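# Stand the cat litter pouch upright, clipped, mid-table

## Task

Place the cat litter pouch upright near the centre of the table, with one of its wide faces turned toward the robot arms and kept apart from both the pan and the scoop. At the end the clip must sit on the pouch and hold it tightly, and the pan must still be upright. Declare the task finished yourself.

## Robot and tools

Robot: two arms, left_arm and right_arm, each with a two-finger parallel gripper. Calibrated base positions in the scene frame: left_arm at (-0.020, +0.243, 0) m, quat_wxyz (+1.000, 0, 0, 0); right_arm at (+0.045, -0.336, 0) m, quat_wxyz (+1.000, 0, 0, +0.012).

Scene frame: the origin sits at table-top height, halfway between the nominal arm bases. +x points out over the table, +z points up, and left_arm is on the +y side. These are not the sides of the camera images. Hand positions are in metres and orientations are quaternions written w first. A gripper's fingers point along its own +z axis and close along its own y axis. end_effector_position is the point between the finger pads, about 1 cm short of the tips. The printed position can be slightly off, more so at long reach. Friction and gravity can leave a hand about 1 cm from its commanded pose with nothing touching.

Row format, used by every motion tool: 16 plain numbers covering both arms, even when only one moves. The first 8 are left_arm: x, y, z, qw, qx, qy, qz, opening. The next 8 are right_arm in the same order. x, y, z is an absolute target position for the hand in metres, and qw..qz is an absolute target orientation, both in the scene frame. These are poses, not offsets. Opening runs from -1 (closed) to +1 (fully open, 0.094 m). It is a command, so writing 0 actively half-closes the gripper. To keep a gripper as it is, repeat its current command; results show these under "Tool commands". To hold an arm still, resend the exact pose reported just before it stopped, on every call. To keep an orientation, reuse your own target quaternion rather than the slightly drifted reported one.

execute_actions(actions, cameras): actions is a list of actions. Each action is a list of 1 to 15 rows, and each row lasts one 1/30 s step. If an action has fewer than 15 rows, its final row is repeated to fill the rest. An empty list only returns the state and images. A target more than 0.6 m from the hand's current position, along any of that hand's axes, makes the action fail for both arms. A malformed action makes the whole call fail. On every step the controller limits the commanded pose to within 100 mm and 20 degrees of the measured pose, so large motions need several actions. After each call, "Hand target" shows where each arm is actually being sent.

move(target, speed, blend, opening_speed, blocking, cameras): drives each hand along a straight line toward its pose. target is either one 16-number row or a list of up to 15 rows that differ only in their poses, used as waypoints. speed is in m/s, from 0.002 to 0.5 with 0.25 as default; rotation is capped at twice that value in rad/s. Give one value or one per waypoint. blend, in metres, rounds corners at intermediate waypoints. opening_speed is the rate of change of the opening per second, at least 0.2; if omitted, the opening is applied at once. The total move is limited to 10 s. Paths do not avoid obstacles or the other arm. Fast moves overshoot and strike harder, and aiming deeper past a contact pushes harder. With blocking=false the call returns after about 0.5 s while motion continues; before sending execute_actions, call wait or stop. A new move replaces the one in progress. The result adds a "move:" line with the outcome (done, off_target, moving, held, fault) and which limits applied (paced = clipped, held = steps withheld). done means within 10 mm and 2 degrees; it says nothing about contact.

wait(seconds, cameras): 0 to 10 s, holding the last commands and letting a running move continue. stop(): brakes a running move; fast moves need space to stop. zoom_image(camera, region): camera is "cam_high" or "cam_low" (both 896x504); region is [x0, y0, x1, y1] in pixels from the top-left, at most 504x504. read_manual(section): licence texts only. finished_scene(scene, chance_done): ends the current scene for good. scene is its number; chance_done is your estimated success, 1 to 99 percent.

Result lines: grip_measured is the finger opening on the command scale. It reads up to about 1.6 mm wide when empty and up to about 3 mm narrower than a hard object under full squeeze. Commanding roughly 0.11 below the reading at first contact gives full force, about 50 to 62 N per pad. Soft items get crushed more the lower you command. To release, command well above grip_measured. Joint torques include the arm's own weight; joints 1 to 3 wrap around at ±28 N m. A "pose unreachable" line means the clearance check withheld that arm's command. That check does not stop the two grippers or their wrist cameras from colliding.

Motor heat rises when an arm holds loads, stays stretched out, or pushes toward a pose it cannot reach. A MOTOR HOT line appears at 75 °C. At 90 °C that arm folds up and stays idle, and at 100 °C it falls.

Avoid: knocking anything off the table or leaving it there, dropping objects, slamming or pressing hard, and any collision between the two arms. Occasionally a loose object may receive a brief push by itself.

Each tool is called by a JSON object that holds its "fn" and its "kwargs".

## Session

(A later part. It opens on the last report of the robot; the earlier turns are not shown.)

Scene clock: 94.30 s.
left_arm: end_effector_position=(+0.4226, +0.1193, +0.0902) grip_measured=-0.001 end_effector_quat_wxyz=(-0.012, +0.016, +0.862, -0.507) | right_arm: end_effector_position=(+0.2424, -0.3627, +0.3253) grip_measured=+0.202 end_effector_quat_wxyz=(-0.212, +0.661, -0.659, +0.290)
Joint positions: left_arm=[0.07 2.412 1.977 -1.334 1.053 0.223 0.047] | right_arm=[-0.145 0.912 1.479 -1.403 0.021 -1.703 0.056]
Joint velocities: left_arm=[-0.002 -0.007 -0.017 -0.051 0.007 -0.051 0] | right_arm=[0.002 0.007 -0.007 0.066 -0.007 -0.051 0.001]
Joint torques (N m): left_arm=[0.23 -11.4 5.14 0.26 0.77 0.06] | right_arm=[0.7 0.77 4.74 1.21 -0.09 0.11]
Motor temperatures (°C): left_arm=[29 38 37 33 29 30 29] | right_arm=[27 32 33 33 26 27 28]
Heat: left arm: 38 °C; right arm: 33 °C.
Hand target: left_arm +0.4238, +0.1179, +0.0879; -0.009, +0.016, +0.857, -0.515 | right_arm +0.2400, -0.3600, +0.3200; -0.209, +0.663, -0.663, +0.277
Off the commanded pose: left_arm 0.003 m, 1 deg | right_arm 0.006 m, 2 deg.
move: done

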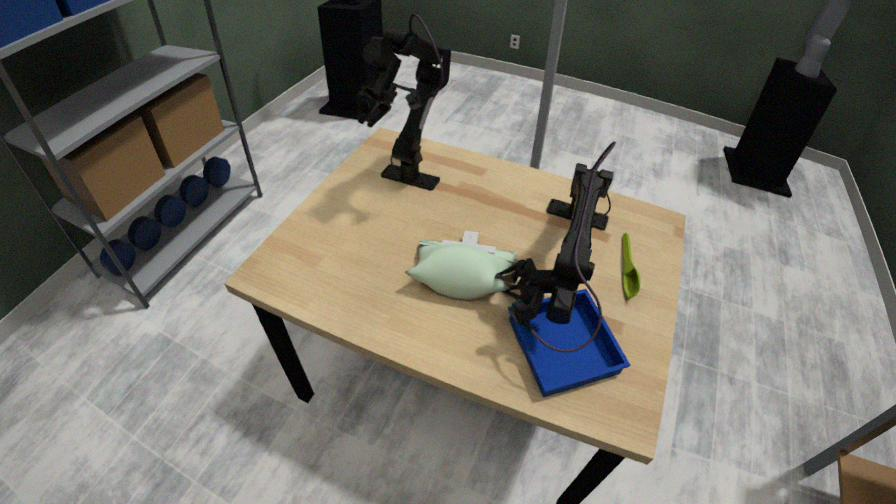

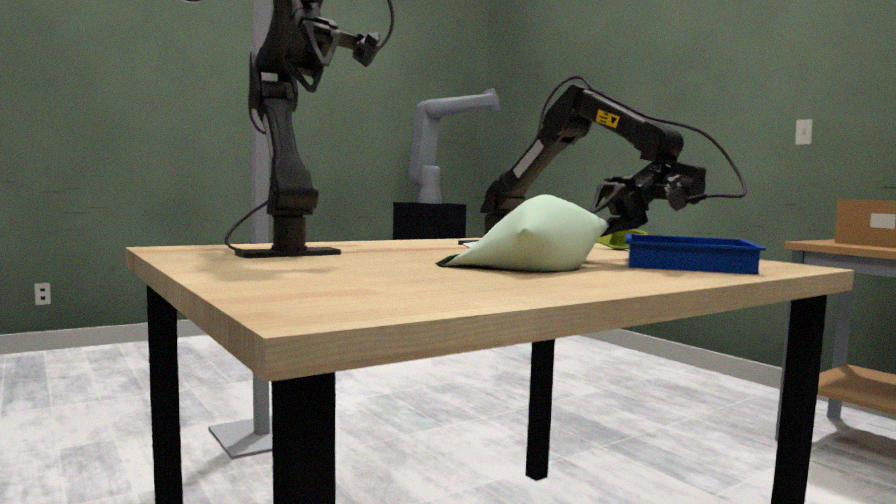

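{"fn": "move", "kwargs": {"target": [[0.427, 0.165, 0.115, -0.00899, 0.01496, 0.85704, -0.51496, 0.2, 0.24, -0.36, 0.32, 0.2094, -0.6642, 0.6641, -0.2774, 0.2], [0.427, 0.225, 0.155, -0.00899, 0.01496, 0.85704, -0.51496, 0.2, 0.24, -0.36, 0.32, 0.2094, -0.6642, 0.6641, -0.2774, 0.2]], "speed": 0.06}}

{"fn": "zoom_image", "kwargs": {"camera": "cam_high", "region": [370, 170, 570, 310]}}

Scene clock: 97.00 s.
left_arm: end_effector_position=(+0.4300, +0.2250, +0.1376) grip_measured=+0.199 end_effector_quat_wxyz=(+0.053, -0.038, +0.865, -0.498) | right_arm: end_effector_position=(+0.2424, -0.3627, +0.3253) grip_measured=+0.202 end_effector_quat_wxyz=(-0.212, +0.661, -0.659, +0.290)
Joint positions: left_arm=[0.304 2.396 2.141 -1.579 1.028 0.366 0.056] | right_arm=[-0.145 0.912 1.479 -1.403 0.021 -1.703 0.056]
Joint velocities: left_arm=[-0.002 0.002 -0.002 0.007 0.007 0.022 0.001] | right_arm=[0.007 0.017 0.012 0.007 0.022 0.022 0.001]
Joint torques (N m): left_arm=[0.29 -14.89 5.9 -0.06 0.61 0.02] | right_arm=[0.81 0.92 4.6 1.18 -0.13 0.13]
Motor temperatures (°C): left_arm=[29 39 37 33 29 30 29] | right_arm=[27 32 33 33 26 27 28]
Heat: left arm: 39 °C; right arm: 33 °C.
Hand target: left_arm +0.4289, +0.2243, +0.1545; +0.069, -0.029, +0.865, -0.496 | right_arm +0.2400, -0.3600, +0.3200; -0.209, +0.663, -0.663, +0.277
Off the commanded pose: left_arm 0.018 m, 10 deg | right_arm 0.006 m, 2 deg.
joint sent to its limit (left arm) — joint 4 (wrist pitch), lower limit. The joint targets are off in orientation, not in position.
move: off_target (left_arm)

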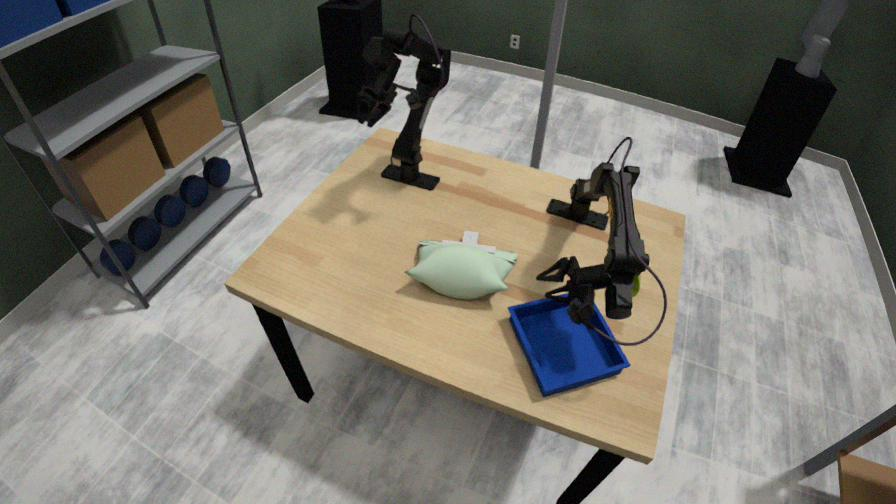

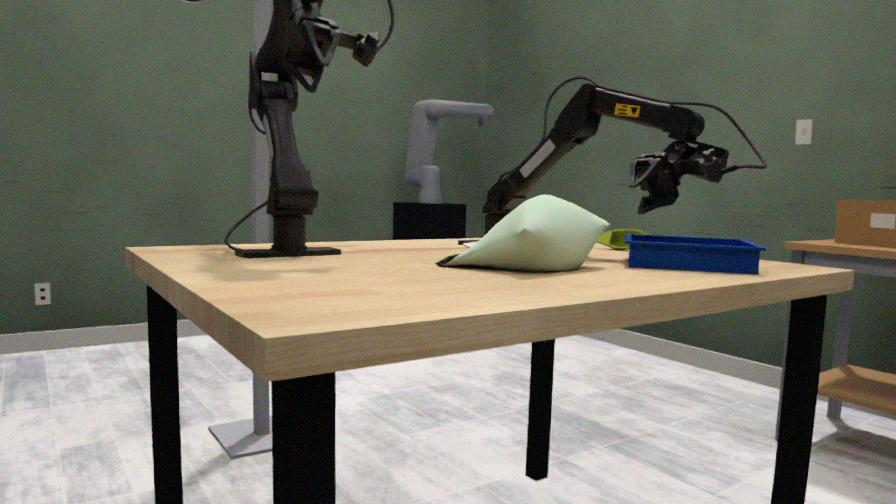

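Scaled by 2.520.

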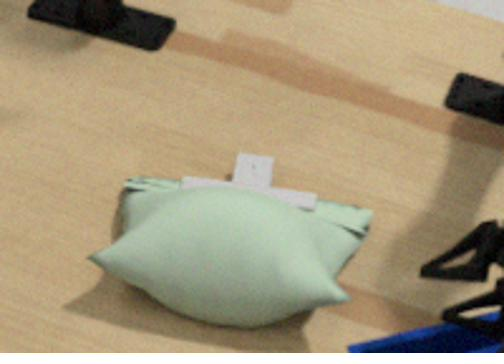

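{"fn": "move", "kwargs": {"target": [[0.36, 0.30, 0.24, 0.04494, -0.25489, 0.95125, -0.16773, 0.2, 0.24, -0.36, 0.32, 0.2094, -0.6642, 0.6641, -0.2774, 0.2], [0.24, 0.26, 0.24, 0.08, -0.28, 0.93, -0.22, 0.2, 0.24, -0.36, 0.32, 0.2094, -0.6642, 0.6641, -0.2774, 0.2]], "speed": 0.15}}

{"fn": "zoom_image", "kwargs": {"camera": "cam_high", "region": [400, 220, 530, 310]}}

{"fn": "zoom_image", "kwargs": {"camera": "cam_low", "region": [420, 170, 640, 290]}}

Scene clock: 101.47 s.
left_arm: end_effector_position=(+0.2388, +0.2602, +0.2388) grip_measured=+0.199 end_effector_quat_wxyz=(+0.075, -0.283, +0.931, -0.219) | right_arm: end_effector_position=(+0.2424, -0.3627, +0.3253) grip_measured=+0.202 end_effector_quat_wxyz=(-0.212, +0.661, -0.659, +0.290)
Joint positions: left_arm=[0.368 1.426 1.541 -1.558 0.45 -0.252 0.056] | right_arm=[-0.145 0.912 1.479 -1.403 0.021 -1.703 0.056]
Joint velocities: left_arm=[-0.007 -0.022 -0.007 0.066 -0.051 0.022 0] | right_arm=[-0.002 0.007 -0.007 0.007 0.051 -0.007 -0.001]
Joint torques (N m): left_arm=[0.43 -4.63 5.11 0.79 0.39 0.09] | right_arm=[0.69 0.85 4.68 1.18 -0.1 0.13]
Motor temperatures (°C): left_arm=[29 40 37 32 29 30 29] | right_arm=[27 32 33 33 26 27 28]
Heat: left arm: 40 °C; right arm: 33 °C.
Hand target: left_arm +0.2401, +0.2600, +0.2397; +0.084, -0.279, +0.930, -0.224 | right_arm +0.2401, -0.3600, +0.3200; -0.209, +0.663, -0.663, +0.277
Off the commanded pose: left_arm 0.002 m, 1 deg | right_arm 0.006 m, 2 deg.
move: done

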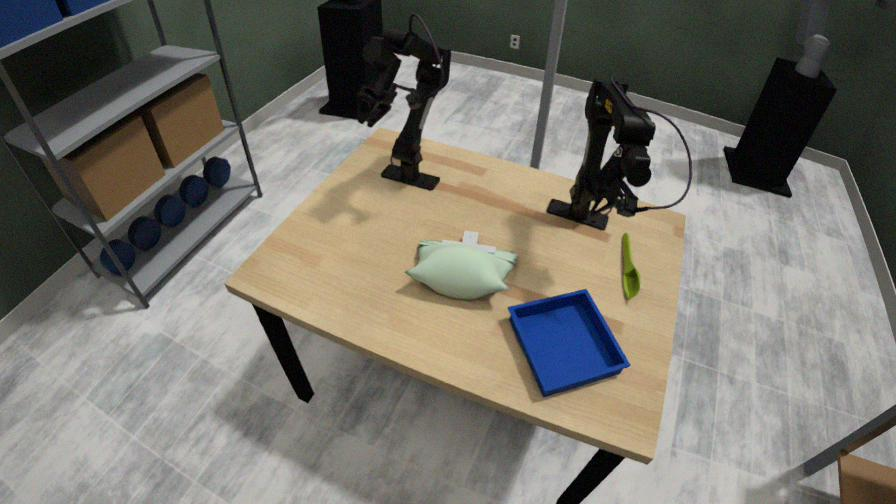

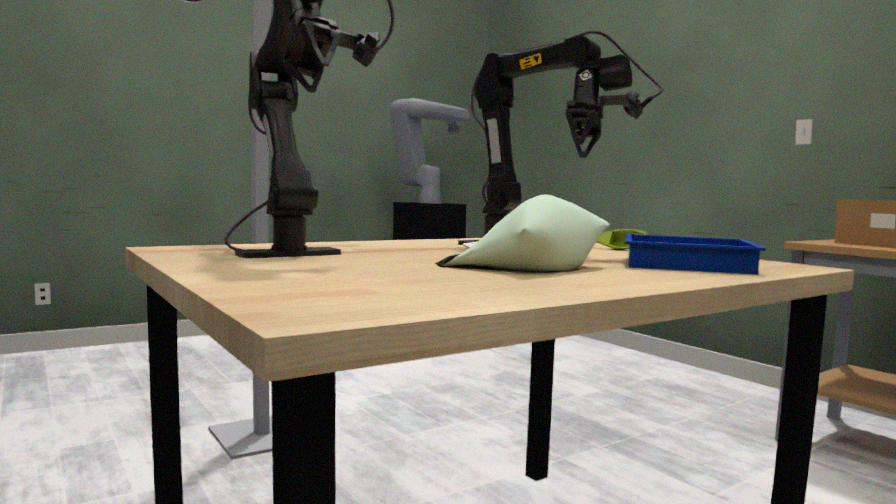

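Scaled by 3.877.

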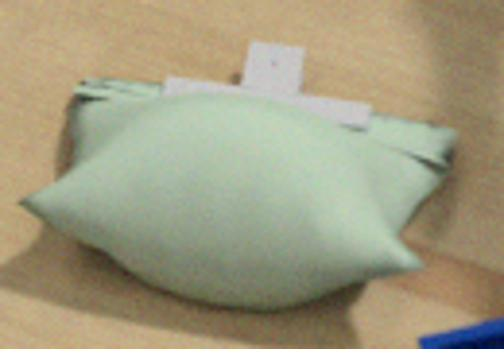

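Scaled by 2.291.

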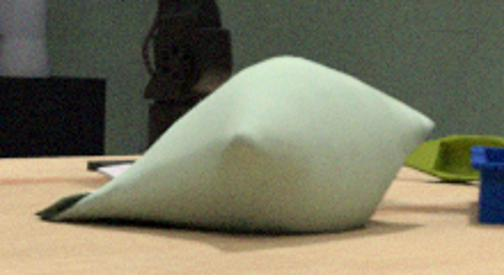

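{"fn": "zoom_image", "kwargs": {"camera": "cam_low", "region": [430, 220, 500, 280]}}

{"fn": "zoom_image", "kwargs": {"camera": "cam_high", "region": [480, 235, 530, 275]}}

{"fn": "zoom_image", "kwargs": {"camera": "cam_high", "region": [405, 225, 455, 265]}}

Scaled by 7.200.

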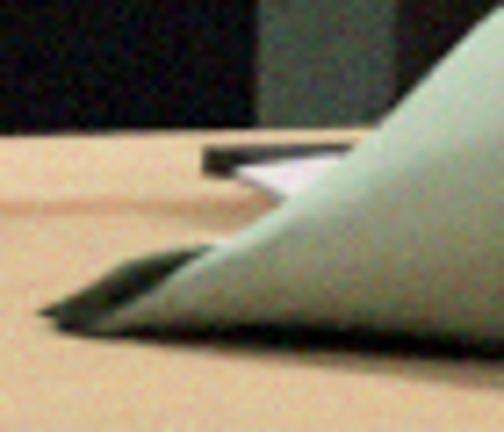

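Scaled by 10.080.

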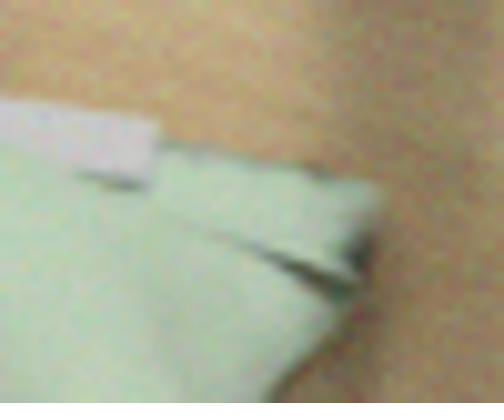

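Scaled by 10.080.

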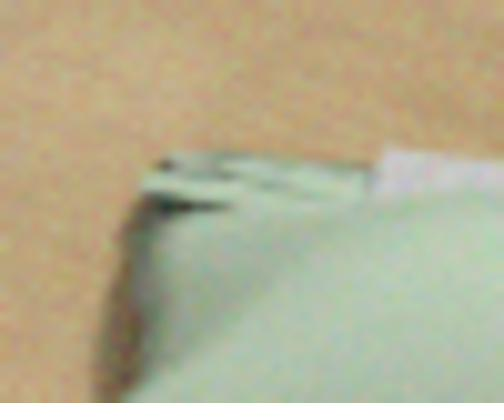

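{"fn": "execute_actions", "kwargs": {"actions": []}}

{"fn": "zoom_image", "kwargs": {"camera": "cam_high", "region": [250, 60, 550, 260]}}

{"fn": "zoom_image", "kwargs": {"camera": "cam_low", "region": [350, 100, 800, 350]}}

Scene clock: 103.67 s.
left_arm: end_effector_position=(+0.2391, +0.2602, +0.2389) grip_measured=+0.199 end_effector_quat_wxyz=(+0.076, -0.283, +0.931, -0.219) | right_arm: end_effector_position=(+0.2424, -0.3627, +0.3253) grip_measured=+0.202 end_effector_quat_wxyz=(-0.212, +0.661, -0.659, +0.290)
Joint positions: left_arm=[0.368 1.426 1.541 -1.557 0.451 -0.252 0.056] | right_arm=[-0.145 0.912 1.479 -1.403 0.021 -1.703 0.056]
Joint velocities: left_arm=[0.012 0.007 0.007 -0.066 -0.022 0.007 0] | right_arm=[0.002 -0.012 -0.022 -0.007 0.007 -0.037 0.001]
Joint torques (N m): left_arm=[0.5 -4.86 5.29 0.81 0.39 0.15] | right_arm=[0.65 0.8 4.81 1.17 -0.11 0.12]
Motor temperatures (°C): left_arm=[29 39 37 32 29 30 29] | right_arm=[27 32 33 33 26 27 28]
Heat: left arm: 39 °C; right arm: 33 °C.
Hand target: left_arm +0.2401, +0.2600, +0.2397; +0.084, -0.279, +0.930, -0.224 | right_arm +0.2401, -0.3600, +0.3200; -0.209, +0.663, -0.663, +0.277
Tool commands: left_gripper/opening=+0.2 right_gripper/opening=+0.2
Off the commanded pose: left_arm 0.001 m, 1 deg | right_arm 0.006 m, 2 deg.

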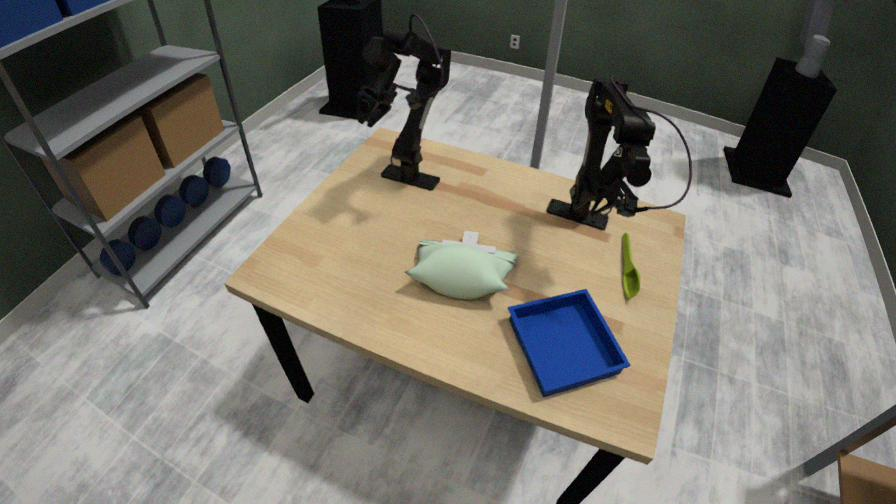

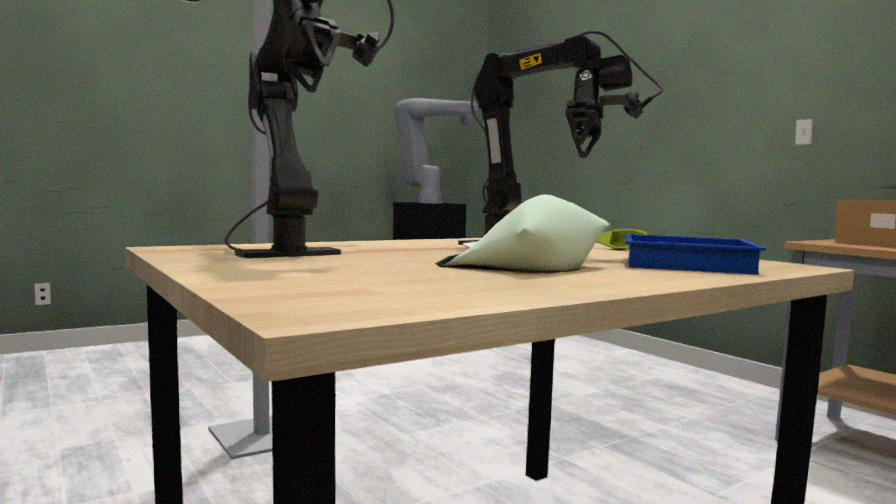

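Scaled by 1.680.

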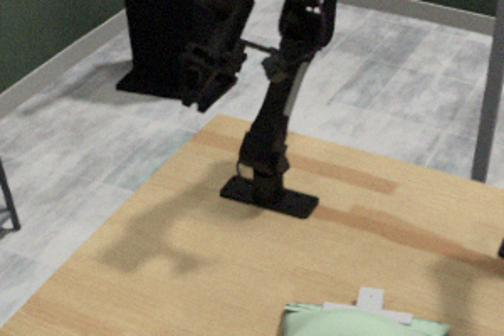

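Scaled by 1.120.

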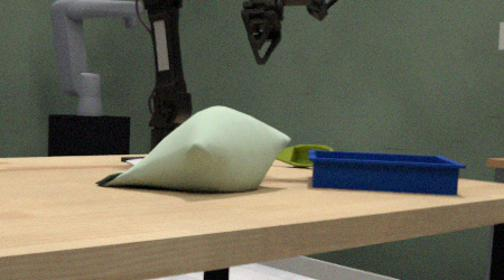

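{"fn": "zoom_image", "kwargs": {"camera": "cam_high", "region": [390, 215, 540, 315]}}

{"fn": "zoom_image", "kwargs": {"camera": "cam_low", "region": [430, 180, 630, 290]}}

Scaled by 3.360.

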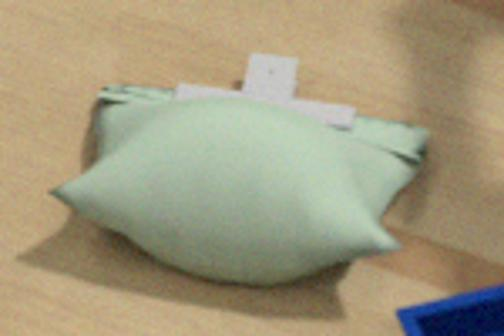

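Scaled by 2.520.

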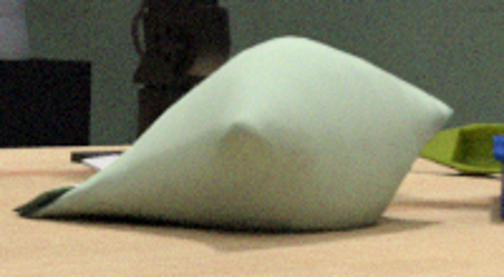

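{"fn": "zoom_image", "kwargs": {"camera": "cam_low", "region": [425, 235, 525, 285]}}

{"fn": "zoom_image", "kwargs": {"camera": "cam_high", "region": [405, 225, 455, 275]}}

{"fn": "zoom_image", "kwargs": {"camera": "cam_high", "region": [480, 230, 540, 290]}}

Scaled by 5.040.

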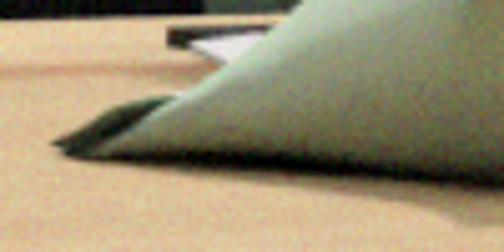

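Scaled by 10.080.

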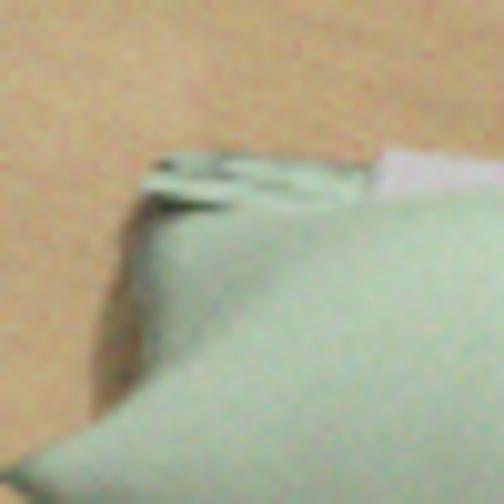

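Scaled by 8.400.

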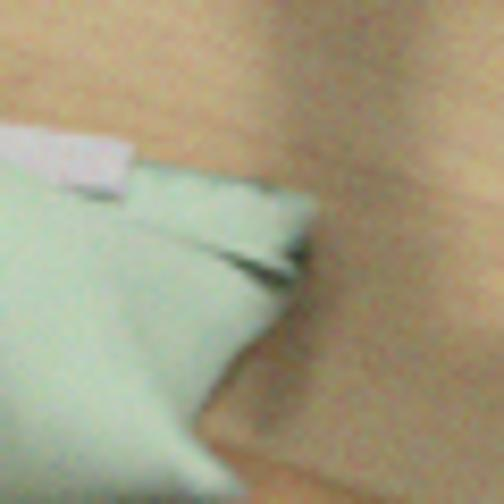

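{"fn": "move", "kwargs": {"target": [[0.2286,0.1394,0.14,0.1913,-0.3314,0.8001,-0.4619,0.2,0.294,-0.183,0.14,0.4818,-0.8345,0.2315,-0.1336,0.2]], "speed": 0.2}}

Scene clock: 112.90 s.
left_arm: end_effector_position=(+0.2268, +0.1413, +0.1392) grip_measured=+0.199 end_effector_quat_wxyz=(+0.179, -0.331, +0.805, -0.459) | right_arm: end_effector_position=(+0.3023, -0.1871, +0.1499) grip_measured=+0.202 end_effector_quat_wxyz=(-0.483, +0.824, -0.250, +0.156)
Joint positions: left_arm=[0.058 0.82 0.45 -0.379 0.712 -1.044 0.056] | right_arm=[0.092 0.964 0.508 -0.24 -0.716 -2.091 0.056]
Joint velocities: left_arm=[0.007 -0.027 -0.002 -0.007 0.007 -0.037 -0.001] | right_arm=[-0.002 -0.012 -0.002 0.037 0.022 -0.051 0]
Joint torques (N m): left_arm=[-0.44 -1.14 6.24 1.77 0.25 -0.02] | right_arm=[0.54 -1.21 5.33 1.34 -0.48 -0.01]
Motor temperatures (°C): left_arm=[29 35 36 32 29 30 29] | right_arm=[27 32 33 33 26 27 28]
Heat: left arm: 36 °C; right arm: 33 °C.
Hand target: left_arm +0.2258, +0.1405, +0.1380; +0.184, -0.327, +0.806, -0.459 | right_arm +0.2951, -0.1836, +0.1416; -0.485, +0.827, -0.249, +0.137
Off the commanded pose: left_arm 0.003 m, 2 deg | right_arm 0.014 m, 4 deg.
joint sent to its limit (right arm) — joint 6 (wrist roll), lower limit. The joint targets still meet the commanded pose.
move: off_target (right_arm)

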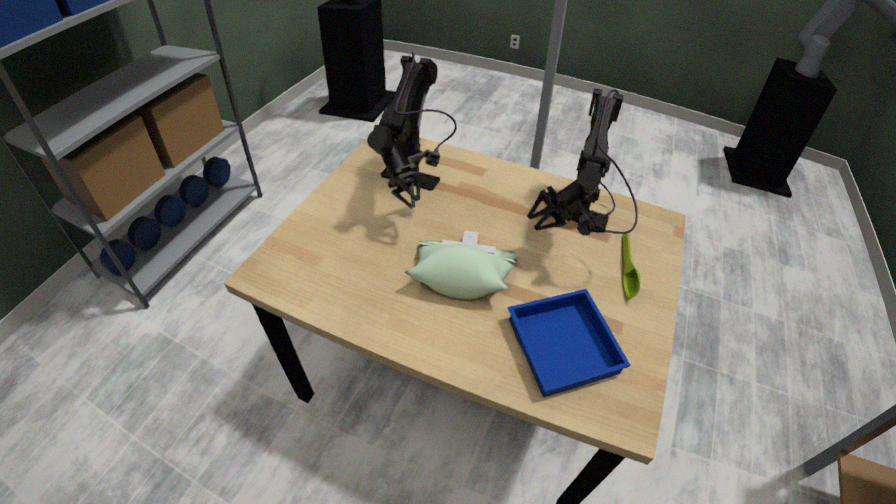

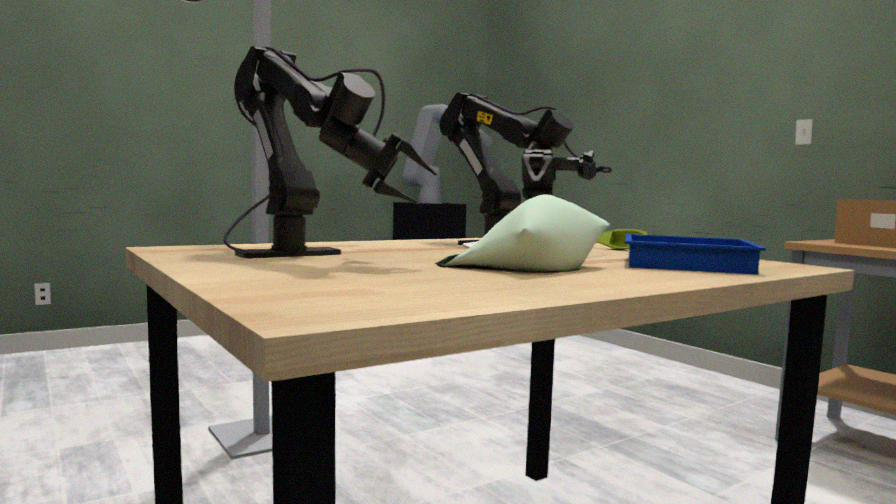

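{"fn": "move", "kwargs": {"target": [[0.2321,0.1359,0.09,0.1913,-0.3314,0.8001,-0.4619,0.2,0.2927,-0.1765,0.09,0.4755,-0.8236,0.2676,-0.1545,0.2]], "speed": 0.1}}

{"fn": "zoom_image", "kwargs": {"camera": "cam_high", "region": [370, 180, 560, 310]}}

{"fn": "zoom_image", "kwargs": {"camera": "cam_low", "region": [330, 130, 630, 290]}}

Scene clock: 117.83 s.
left_arm: end_effector_position=(+0.2327, +0.1366, +0.0932) grip_measured=+0.199 end_effector_quat_wxyz=(+0.191, -0.332, +0.799, -0.463) | right_arm: end_effector_position=(+0.2998, -0.1774, +0.0985) grip_measured=+0.202 end_effector_quat_wxyz=(-0.479, +0.821, -0.259, +0.170)
Joint positions: left_arm=[0.017 0.908 0.261 -0.043 0.673 -1.098 0.056] | right_arm=[0.179 1.036 0.304 0.098 -0.616 -2.009 0.056]
Joint velocities: left_arm=[0.002 0.007 -0.007 -0.037 -0.051 0.066 0] | right_arm=[-0.012 0.007 -0.002 -0.066 -0.022 -0.007 0]
Joint torques (N m): left_arm=[-0.55 -0.32 6.04 1.79 0.14 0.02] | right_arm=[0.69 -1.39 4.94 1.45 -0.25 0.19]
Motor temperatures (°C): left_arm=[29 34 37 33 29 30 28] | right_arm=[27 32 34 34 26 27 28]
Heat: left arm: 37 °C; right arm: 34 °C.
Hand target: left_arm +0.2313, +0.1359, +0.0896; +0.191, -0.331, +0.801, -0.461 | right_arm +0.2931, -0.1759, +0.0900; -0.476, +0.824, -0.267, +0.154
Off the commanded pose: left_arm 0.003 m, 0 deg | right_arm 0.011 m, 2 deg.
move: off_target (right_arm)

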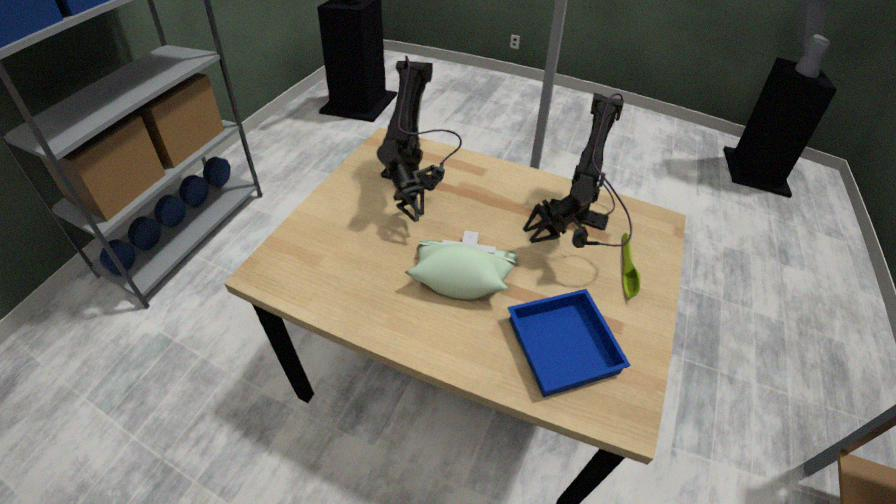

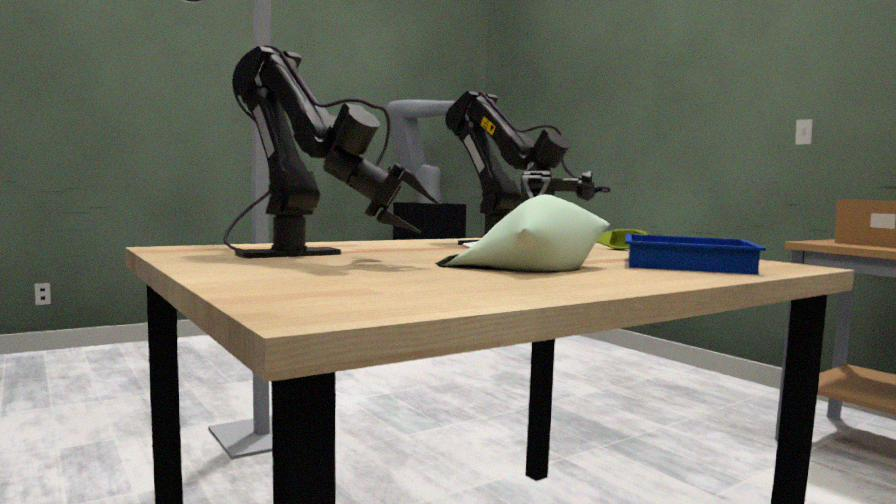

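Scaled by 2.653.

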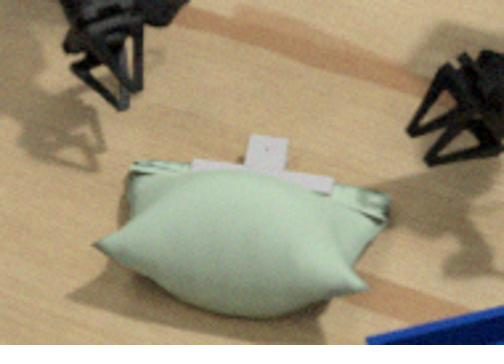

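Scaled by 1.680.

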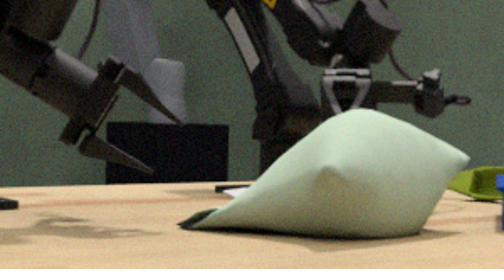

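{"fn": "move", "kwargs": {"target": [[0.2321,0.1359,0.045,0.1913,-0.3314,0.8001,-0.4619,0.2,0.2885,-0.1765,0.045,0.4755,-0.8236,0.2676,-0.1545,0.2]], "speed": 0.06, "cameras": []}}

{"fn": "move", "kwargs": {"target": [[0.2321,0.1359,0.0285,0.1913,-0.3314,0.8001,-0.4619,0.2,0.2885,-0.1765,0.0285,0.4755,-0.8236,0.2676,-0.1545,0.2]], "speed": 0.03}}

{"fn": "zoom_image", "kwargs": {"camera": "cam_high", "region": [380, 190, 550, 300]}}

{"fn": "zoom_image", "kwargs": {"camera": "cam_low", "region": [380, 190, 580, 290]}}

Scene clock: 120.20 s.
left_arm: end_effector_position=(+0.2341, +0.1370, +0.0484) grip_measured=+0.199 end_effector_quat_wxyz=(+0.193, -0.333, +0.798, -0.463) | right_arm: end_effector_position=(+0.2968, -0.1776, +0.0521) grip_measured=+0.202 end_effector_quat_wxyz=(-0.479, +0.821, -0.260, +0.171)
Joint positions: left_arm=[0.017 1.143 0.123 0.333 0.671 -1.1 0.056] | right_arm=[0.183 1.256 0.164 0.461 -0.611 -2.005 0.056]
Joint velocities: left_arm=[-0.002 -0.012 -0.012 -0.081 0.007 0.007 0.001] | right_arm=[0.002 0.012 -0.007 0.051 0.037 0.007 -0.001]
Joint torques (N m): left_arm=[-0.32 -0.83 4.83 1.79 0.17 0.01] | right_arm=[0.69 -1.94 4 1.48 -0.32 0.19]
Motor temperatures (°C): left_arm=[29 33 37 34 29 30 28] | right_arm=[27 32 34 34 26 27 28]
Heat: left arm: 37 °C; right arm: 34 °C.
Hand target: left_arm +0.2315, +0.1360, +0.0452; +0.191, -0.331, +0.800, -0.462 | right_arm +0.2890, -0.1764, +0.0444; -0.475, +0.824, -0.268, +0.154
Off the commanded pose: left_arm 0.004 m, 0 deg | right_arm 0.011 m, 2 deg.
move: off_target (right_arm)
No camera images: "cameras" was empty.

Scene clock: 121.37 s.
left_arm: end_effector_position=(+0.2349, +0.1369, +0.0319) grip_measured=+0.199 end_effector_quat_wxyz=(+0.193, -0.332, +0.798, -0.464) | right_arm: end_effector_position=(+0.2994, -0.1770, +0.0395) grip_measured=+0.202 end_effector_quat_wxyz=(-0.483, +0.819, -0.256, +0.178)
Joint positions: left_arm=[0.017 1.292 0.084 0.524 0.672 -1.101 0.056] | right_arm=[0.183 1.387 0.131 0.643 -0.611 -2.005 0.056]
Joint velocities: left_arm=[0.002 -0.022 0.017 0.022 -0.007 0.022 0] | right_arm=[-0.002 -0.012 0.007 -0.007 -0.007 -0.022 0]
Joint torques (N m): left_arm=[-0.14 -1.62 4.11 1.82 0.19 0.06] | right_arm=[0.49 -2.3 3.03 1.33 -0.32 0.15]
Motor temperatures (°C): left_arm=[29 33 36 34 29 30 28] | right_arm=[27 32 33 34 26 27 28]
Heat: left arm: 36 °C; right arm: 34 °C.
Hand target: left_arm +0.2317, +0.1360, +0.0286; +0.191, -0.331, +0.800, -0.462 | right_arm +0.2887, -0.1765, +0.0285; -0.475, +0.824, -0.268, +0.155
Off the commanded pose: left_arm 0.005 m, 0 deg | right_arm 0.015 m, 3 deg.
move: off_target (right_arm)

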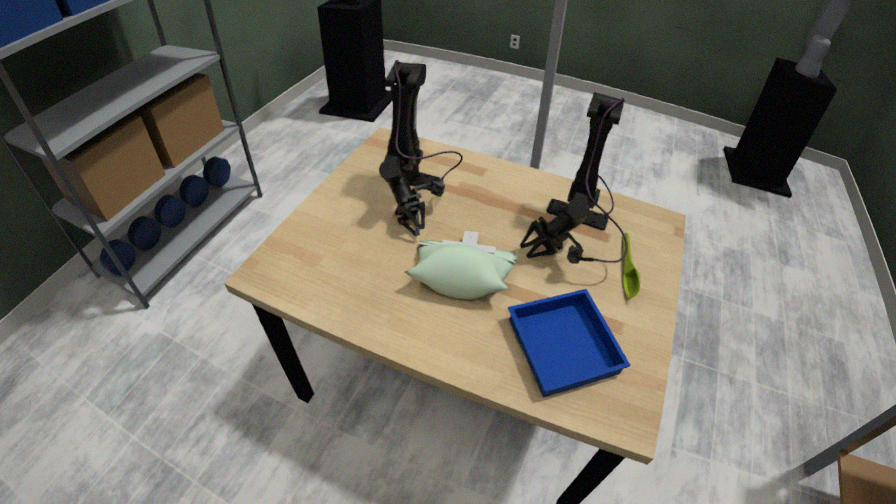

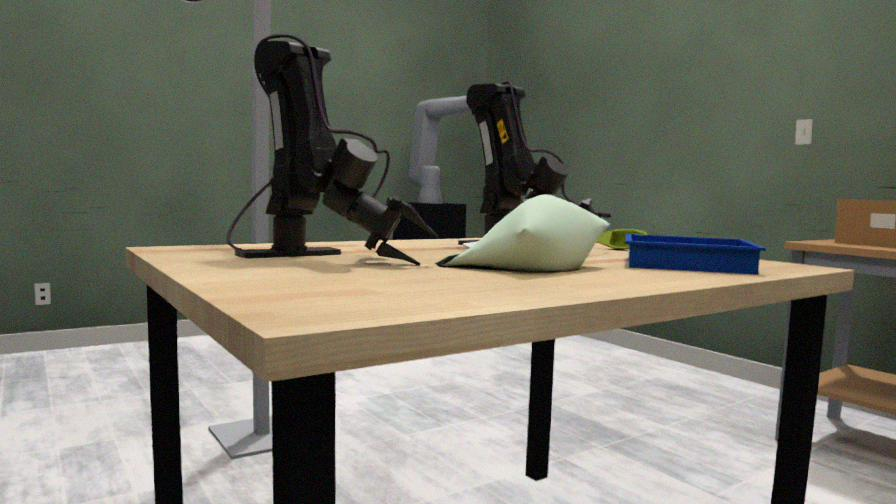

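Scaled by 2.965.

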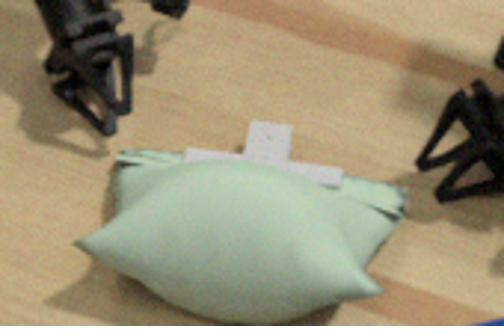

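Scaled by 2.520.

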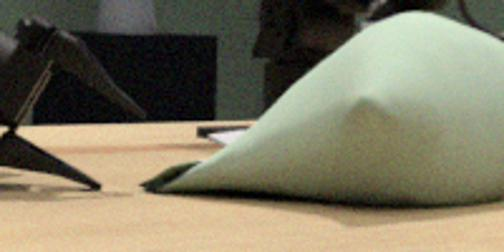

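{"fn": "move", "kwargs": {"target": [[0.2321,0.1359,0.0295,0.1913,-0.3314,0.8001,-0.4619,0.2,0.2865,-0.1765,0.021,0.4755,-0.8236,0.2676,-0.1545,0.2]], "speed": 0.03}}

{"fn": "zoom_image", "kwargs": {"camera": "cam_low", "region": [380, 220, 500, 290]}}

Scene clock: 122.80 s.
left_arm: end_effector_position=(+0.2348, +0.1369, +0.0319) grip_measured=+0.199 end_effector_quat_wxyz=(+0.193, -0.332, +0.798, -0.464) | right_arm: end_effector_position=(+0.3013, -0.1759, +0.0393) grip_measured=+0.202 end_effector_quat_wxyz=(-0.491, +0.813, -0.248, +0.190)
Joint positions: left_arm=[0.017 1.292 0.084 0.524 0.672 -1.101 0.056] | right_arm=[0.185 1.437 0.112 0.748 -0.612 -2.002 0.056]
Joint velocities: left_arm=[-0.012 -0.002 -0.002 0.022 -0.007 -0.007 0] | right_arm=[-0.002 -0.002 -0.007 0.007 -0.022 0.007 -0.001]
Joint torques (N m): left_arm=[-0.5 -1.68 4.48 1.72 0.15 0.03] | right_arm=[0.85 -1.74 2.5 1.16 -0.25 0.15]
Motor temperatures (°C): left_arm=[29 33 36 34 29 30 28] | right_arm=[27 32 33 34 26 27 28]
Heat: left arm: 36 °C; right arm: 34 °C.
Hand target: left_arm +0.2320, +0.1360, +0.0295; +0.191, -0.332, +0.800, -0.462 | right_arm +0.2861, -0.1767, +0.0217; -0.476, +0.823, -0.268, +0.155
Off the commanded pose: left_arm 0.004 m, 0 deg | right_arm 0.024 m, 5 deg.
move: off_target (right_arm)

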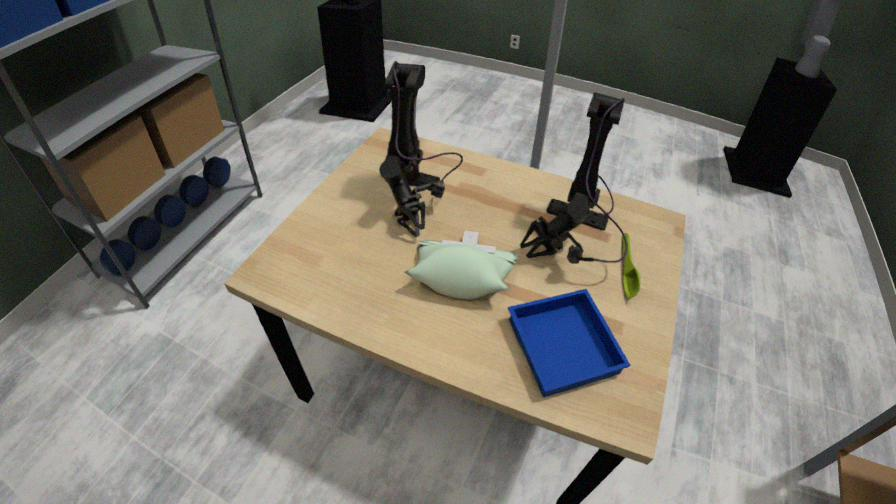

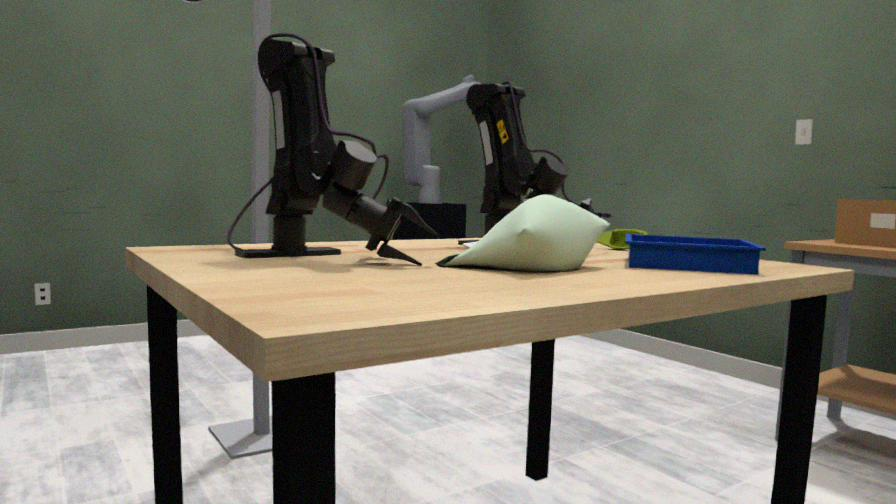

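Scaled by 4.200.

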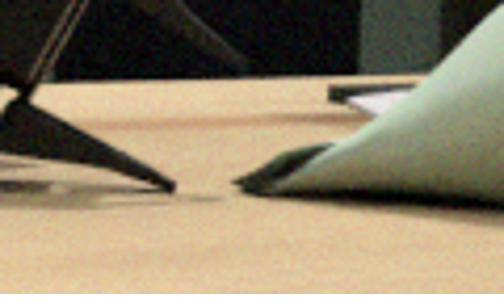

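{"fn": "move", "kwargs": {"target": [[0.2505,0.1165,0.031,0.1913,-0.3314,0.8001,-0.4619,0.2,0.3,-0.154,0.0265,0.4755,-0.8236,0.2676,-0.1545,0.2]], "speed": 0.04}}

{"fn": "zoom_image", "kwargs": {"camera": "cam_high", "region": [380, 190, 550, 300]}}

{"fn": "zoom_image", "kwargs": {"camera": "cam_low", "region": [380, 220, 500, 290]}}

Scene clock: 124.97 s.
left_arm: end_effector_position=(+0.2468, +0.1167, +0.0311) grip_measured=+0.199 end_effector_quat_wxyz=(+0.189, -0.330, +0.799, -0.465) | right_arm: end_effector_position=(+0.3037, -0.1528, +0.0392) grip_measured=+0.202 end_effector_quat_wxyz=(-0.493, +0.815, -0.249, +0.175)
Joint positions: left_arm=[-0.105 1.396 0.117 0.643 0.585 -1.189 0.056] | right_arm=[0.296 1.493 0.151 0.788 -0.539 -1.923 0.056]
Joint velocities: left_arm=[-0.007 0.002 0.012 -0.022 -0.022 -0.051 -0.001] | right_arm=[0.002 -0.007 -0.002 -0.022 -0.022 0.022 -0.001]
Joint torques (N m): left_arm=[-0.29 -1.68 5.82 1.71 0.04 0.03] | right_arm=[0.66 -2.39 4.86 1.08 -0.08 0.12]
Motor temperatures (°C): left_arm=[29 33 36 34 29 30 28] | right_arm=[27 32 33 34 26 27 28]
Heat: left arm: 36 °C; right arm: 34 °C.
Hand target: left_arm +0.2501, +0.1168, +0.0303; +0.191, -0.331, +0.801, -0.460 | right_arm +0.2996, -0.1539, +0.0269; -0.476, +0.823, -0.268, +0.154
Off the commanded pose: left_arm 0.004 m, 0 deg | right_arm 0.013 m, 4 deg.
move: off_target (right_arm)

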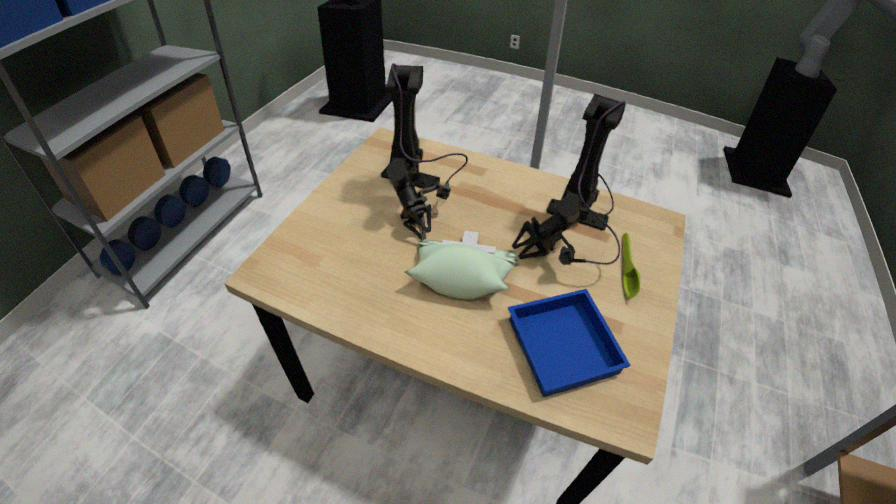

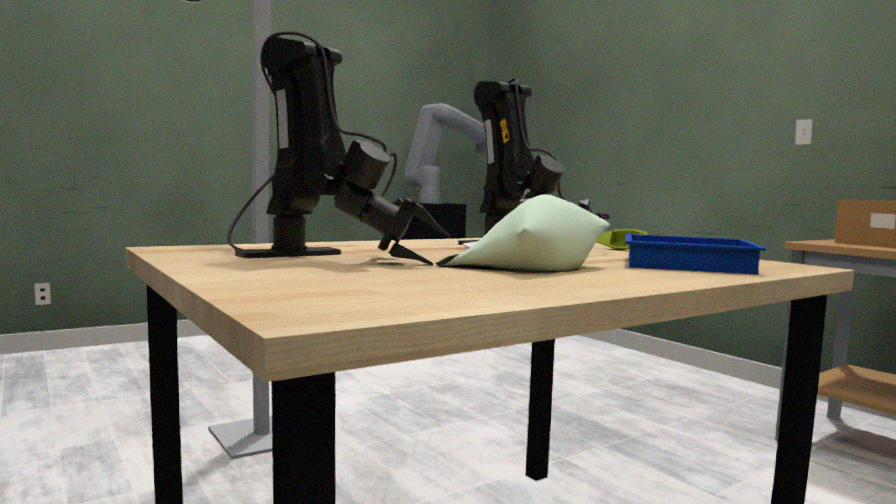

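Scaled by 2.965.

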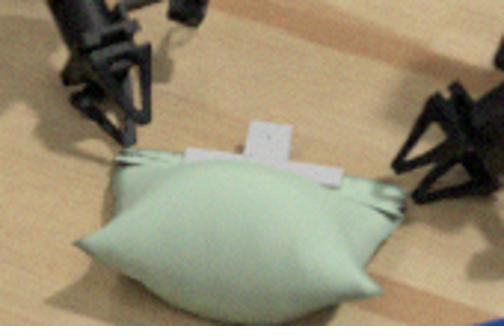

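Scaled by 4.200.

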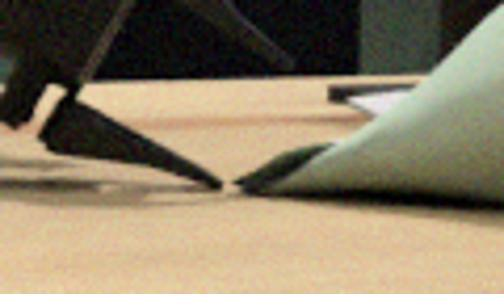

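{"fn": "move", "kwargs": {"target": [[0.2625,0.1065,0.031,0.1913,-0.3314,0.8001,-0.4619,0.2,0.311,-0.1435,0.0265,0.4755,-0.8236,0.2676,-0.1545,0.2]], "speed": 0.03}}

{"fn": "zoom_image", "kwargs": {"camera": "cam_high", "region": [400, 210, 540, 300]}}

{"fn": "zoom_image", "kwargs": {"camera": "cam_low", "region": [380, 220, 500, 290]}}

Scene clock: 127.77 s.
left_arm: end_effector_position=(+0.2586, +0.1070, +0.0312) grip_measured=+0.199 end_effector_quat_wxyz=(+0.189, -0.331, +0.799, -0.465) | right_arm: end_effector_position=(+0.3142, -0.1430, +0.0393) grip_measured=+0.202 end_effector_quat_wxyz=(-0.493, +0.815, -0.250, +0.174)
Joint positions: left_arm=[-0.154 1.467 0.159 0.69 0.544 -1.225 0.056] | right_arm=[0.328 1.549 0.199 0.805 -0.512 -1.901 0.056]
Joint velocities: left_arm=[-0.002 -0.007 -0.002 0.022 0.007 0.066 0] | right_arm=[-0.012 -0.002 -0.007 0.037 -0.007 -0.066 0]
Joint torques (N m): left_arm=[-0.5 -2.11 5.75 1.75 0.04 -0.03] | right_arm=[0.66 -2.77 4.96 1.12 -0.06 0.17]
Motor temperatures (°C): left_arm=[29 33 37 34 29 30 28] | right_arm=[27 32 33 34 26 27 28]
Heat: left arm: 37 °C; right arm: 34 °C.
Hand target: left_arm +0.2623, +0.1067, +0.0307; +0.192, -0.331, +0.800, -0.461 | right_arm +0.3106, -0.1438, +0.0268; -0.476, +0.823, -0.268, +0.155
Off the commanded pose: left_arm 0.004 m, 0 deg | right_arm 0.013 m, 4 deg.
move: off_target (right_arm)

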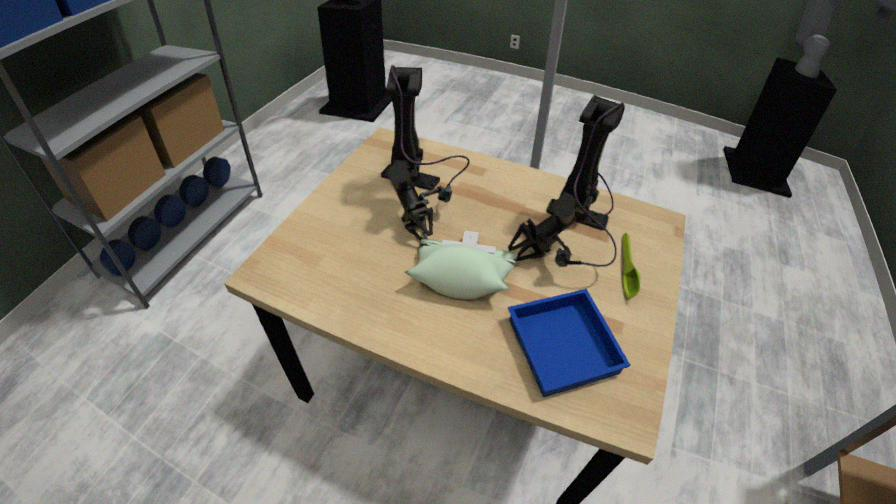

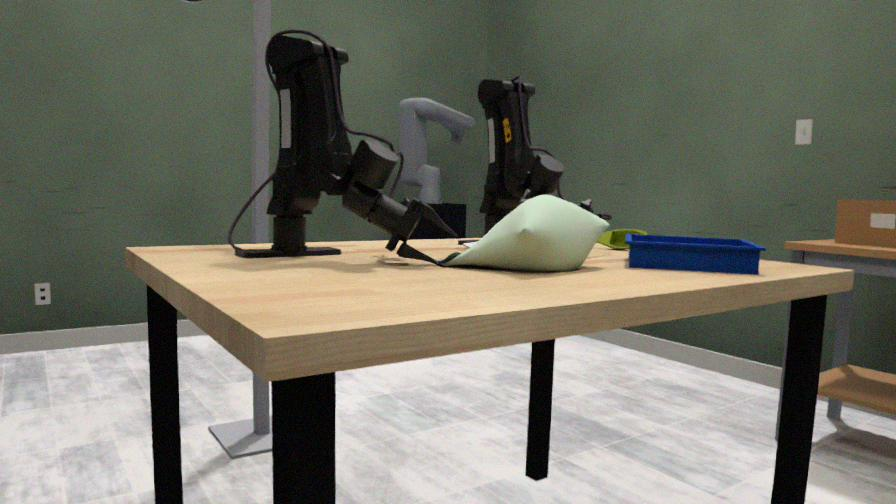

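Scaled by 3.600.

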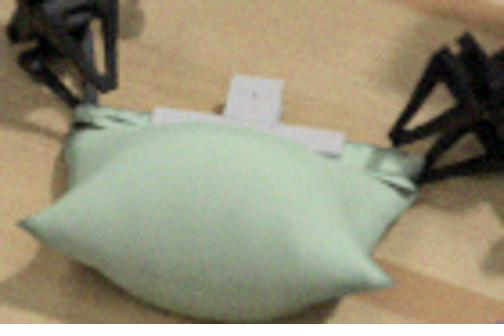

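Scaled by 4.200.

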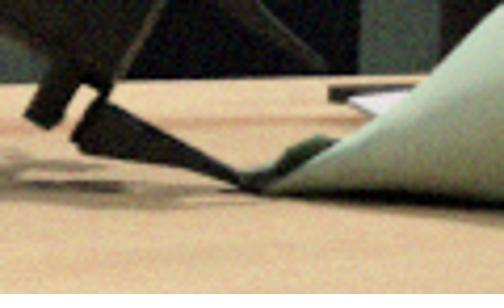

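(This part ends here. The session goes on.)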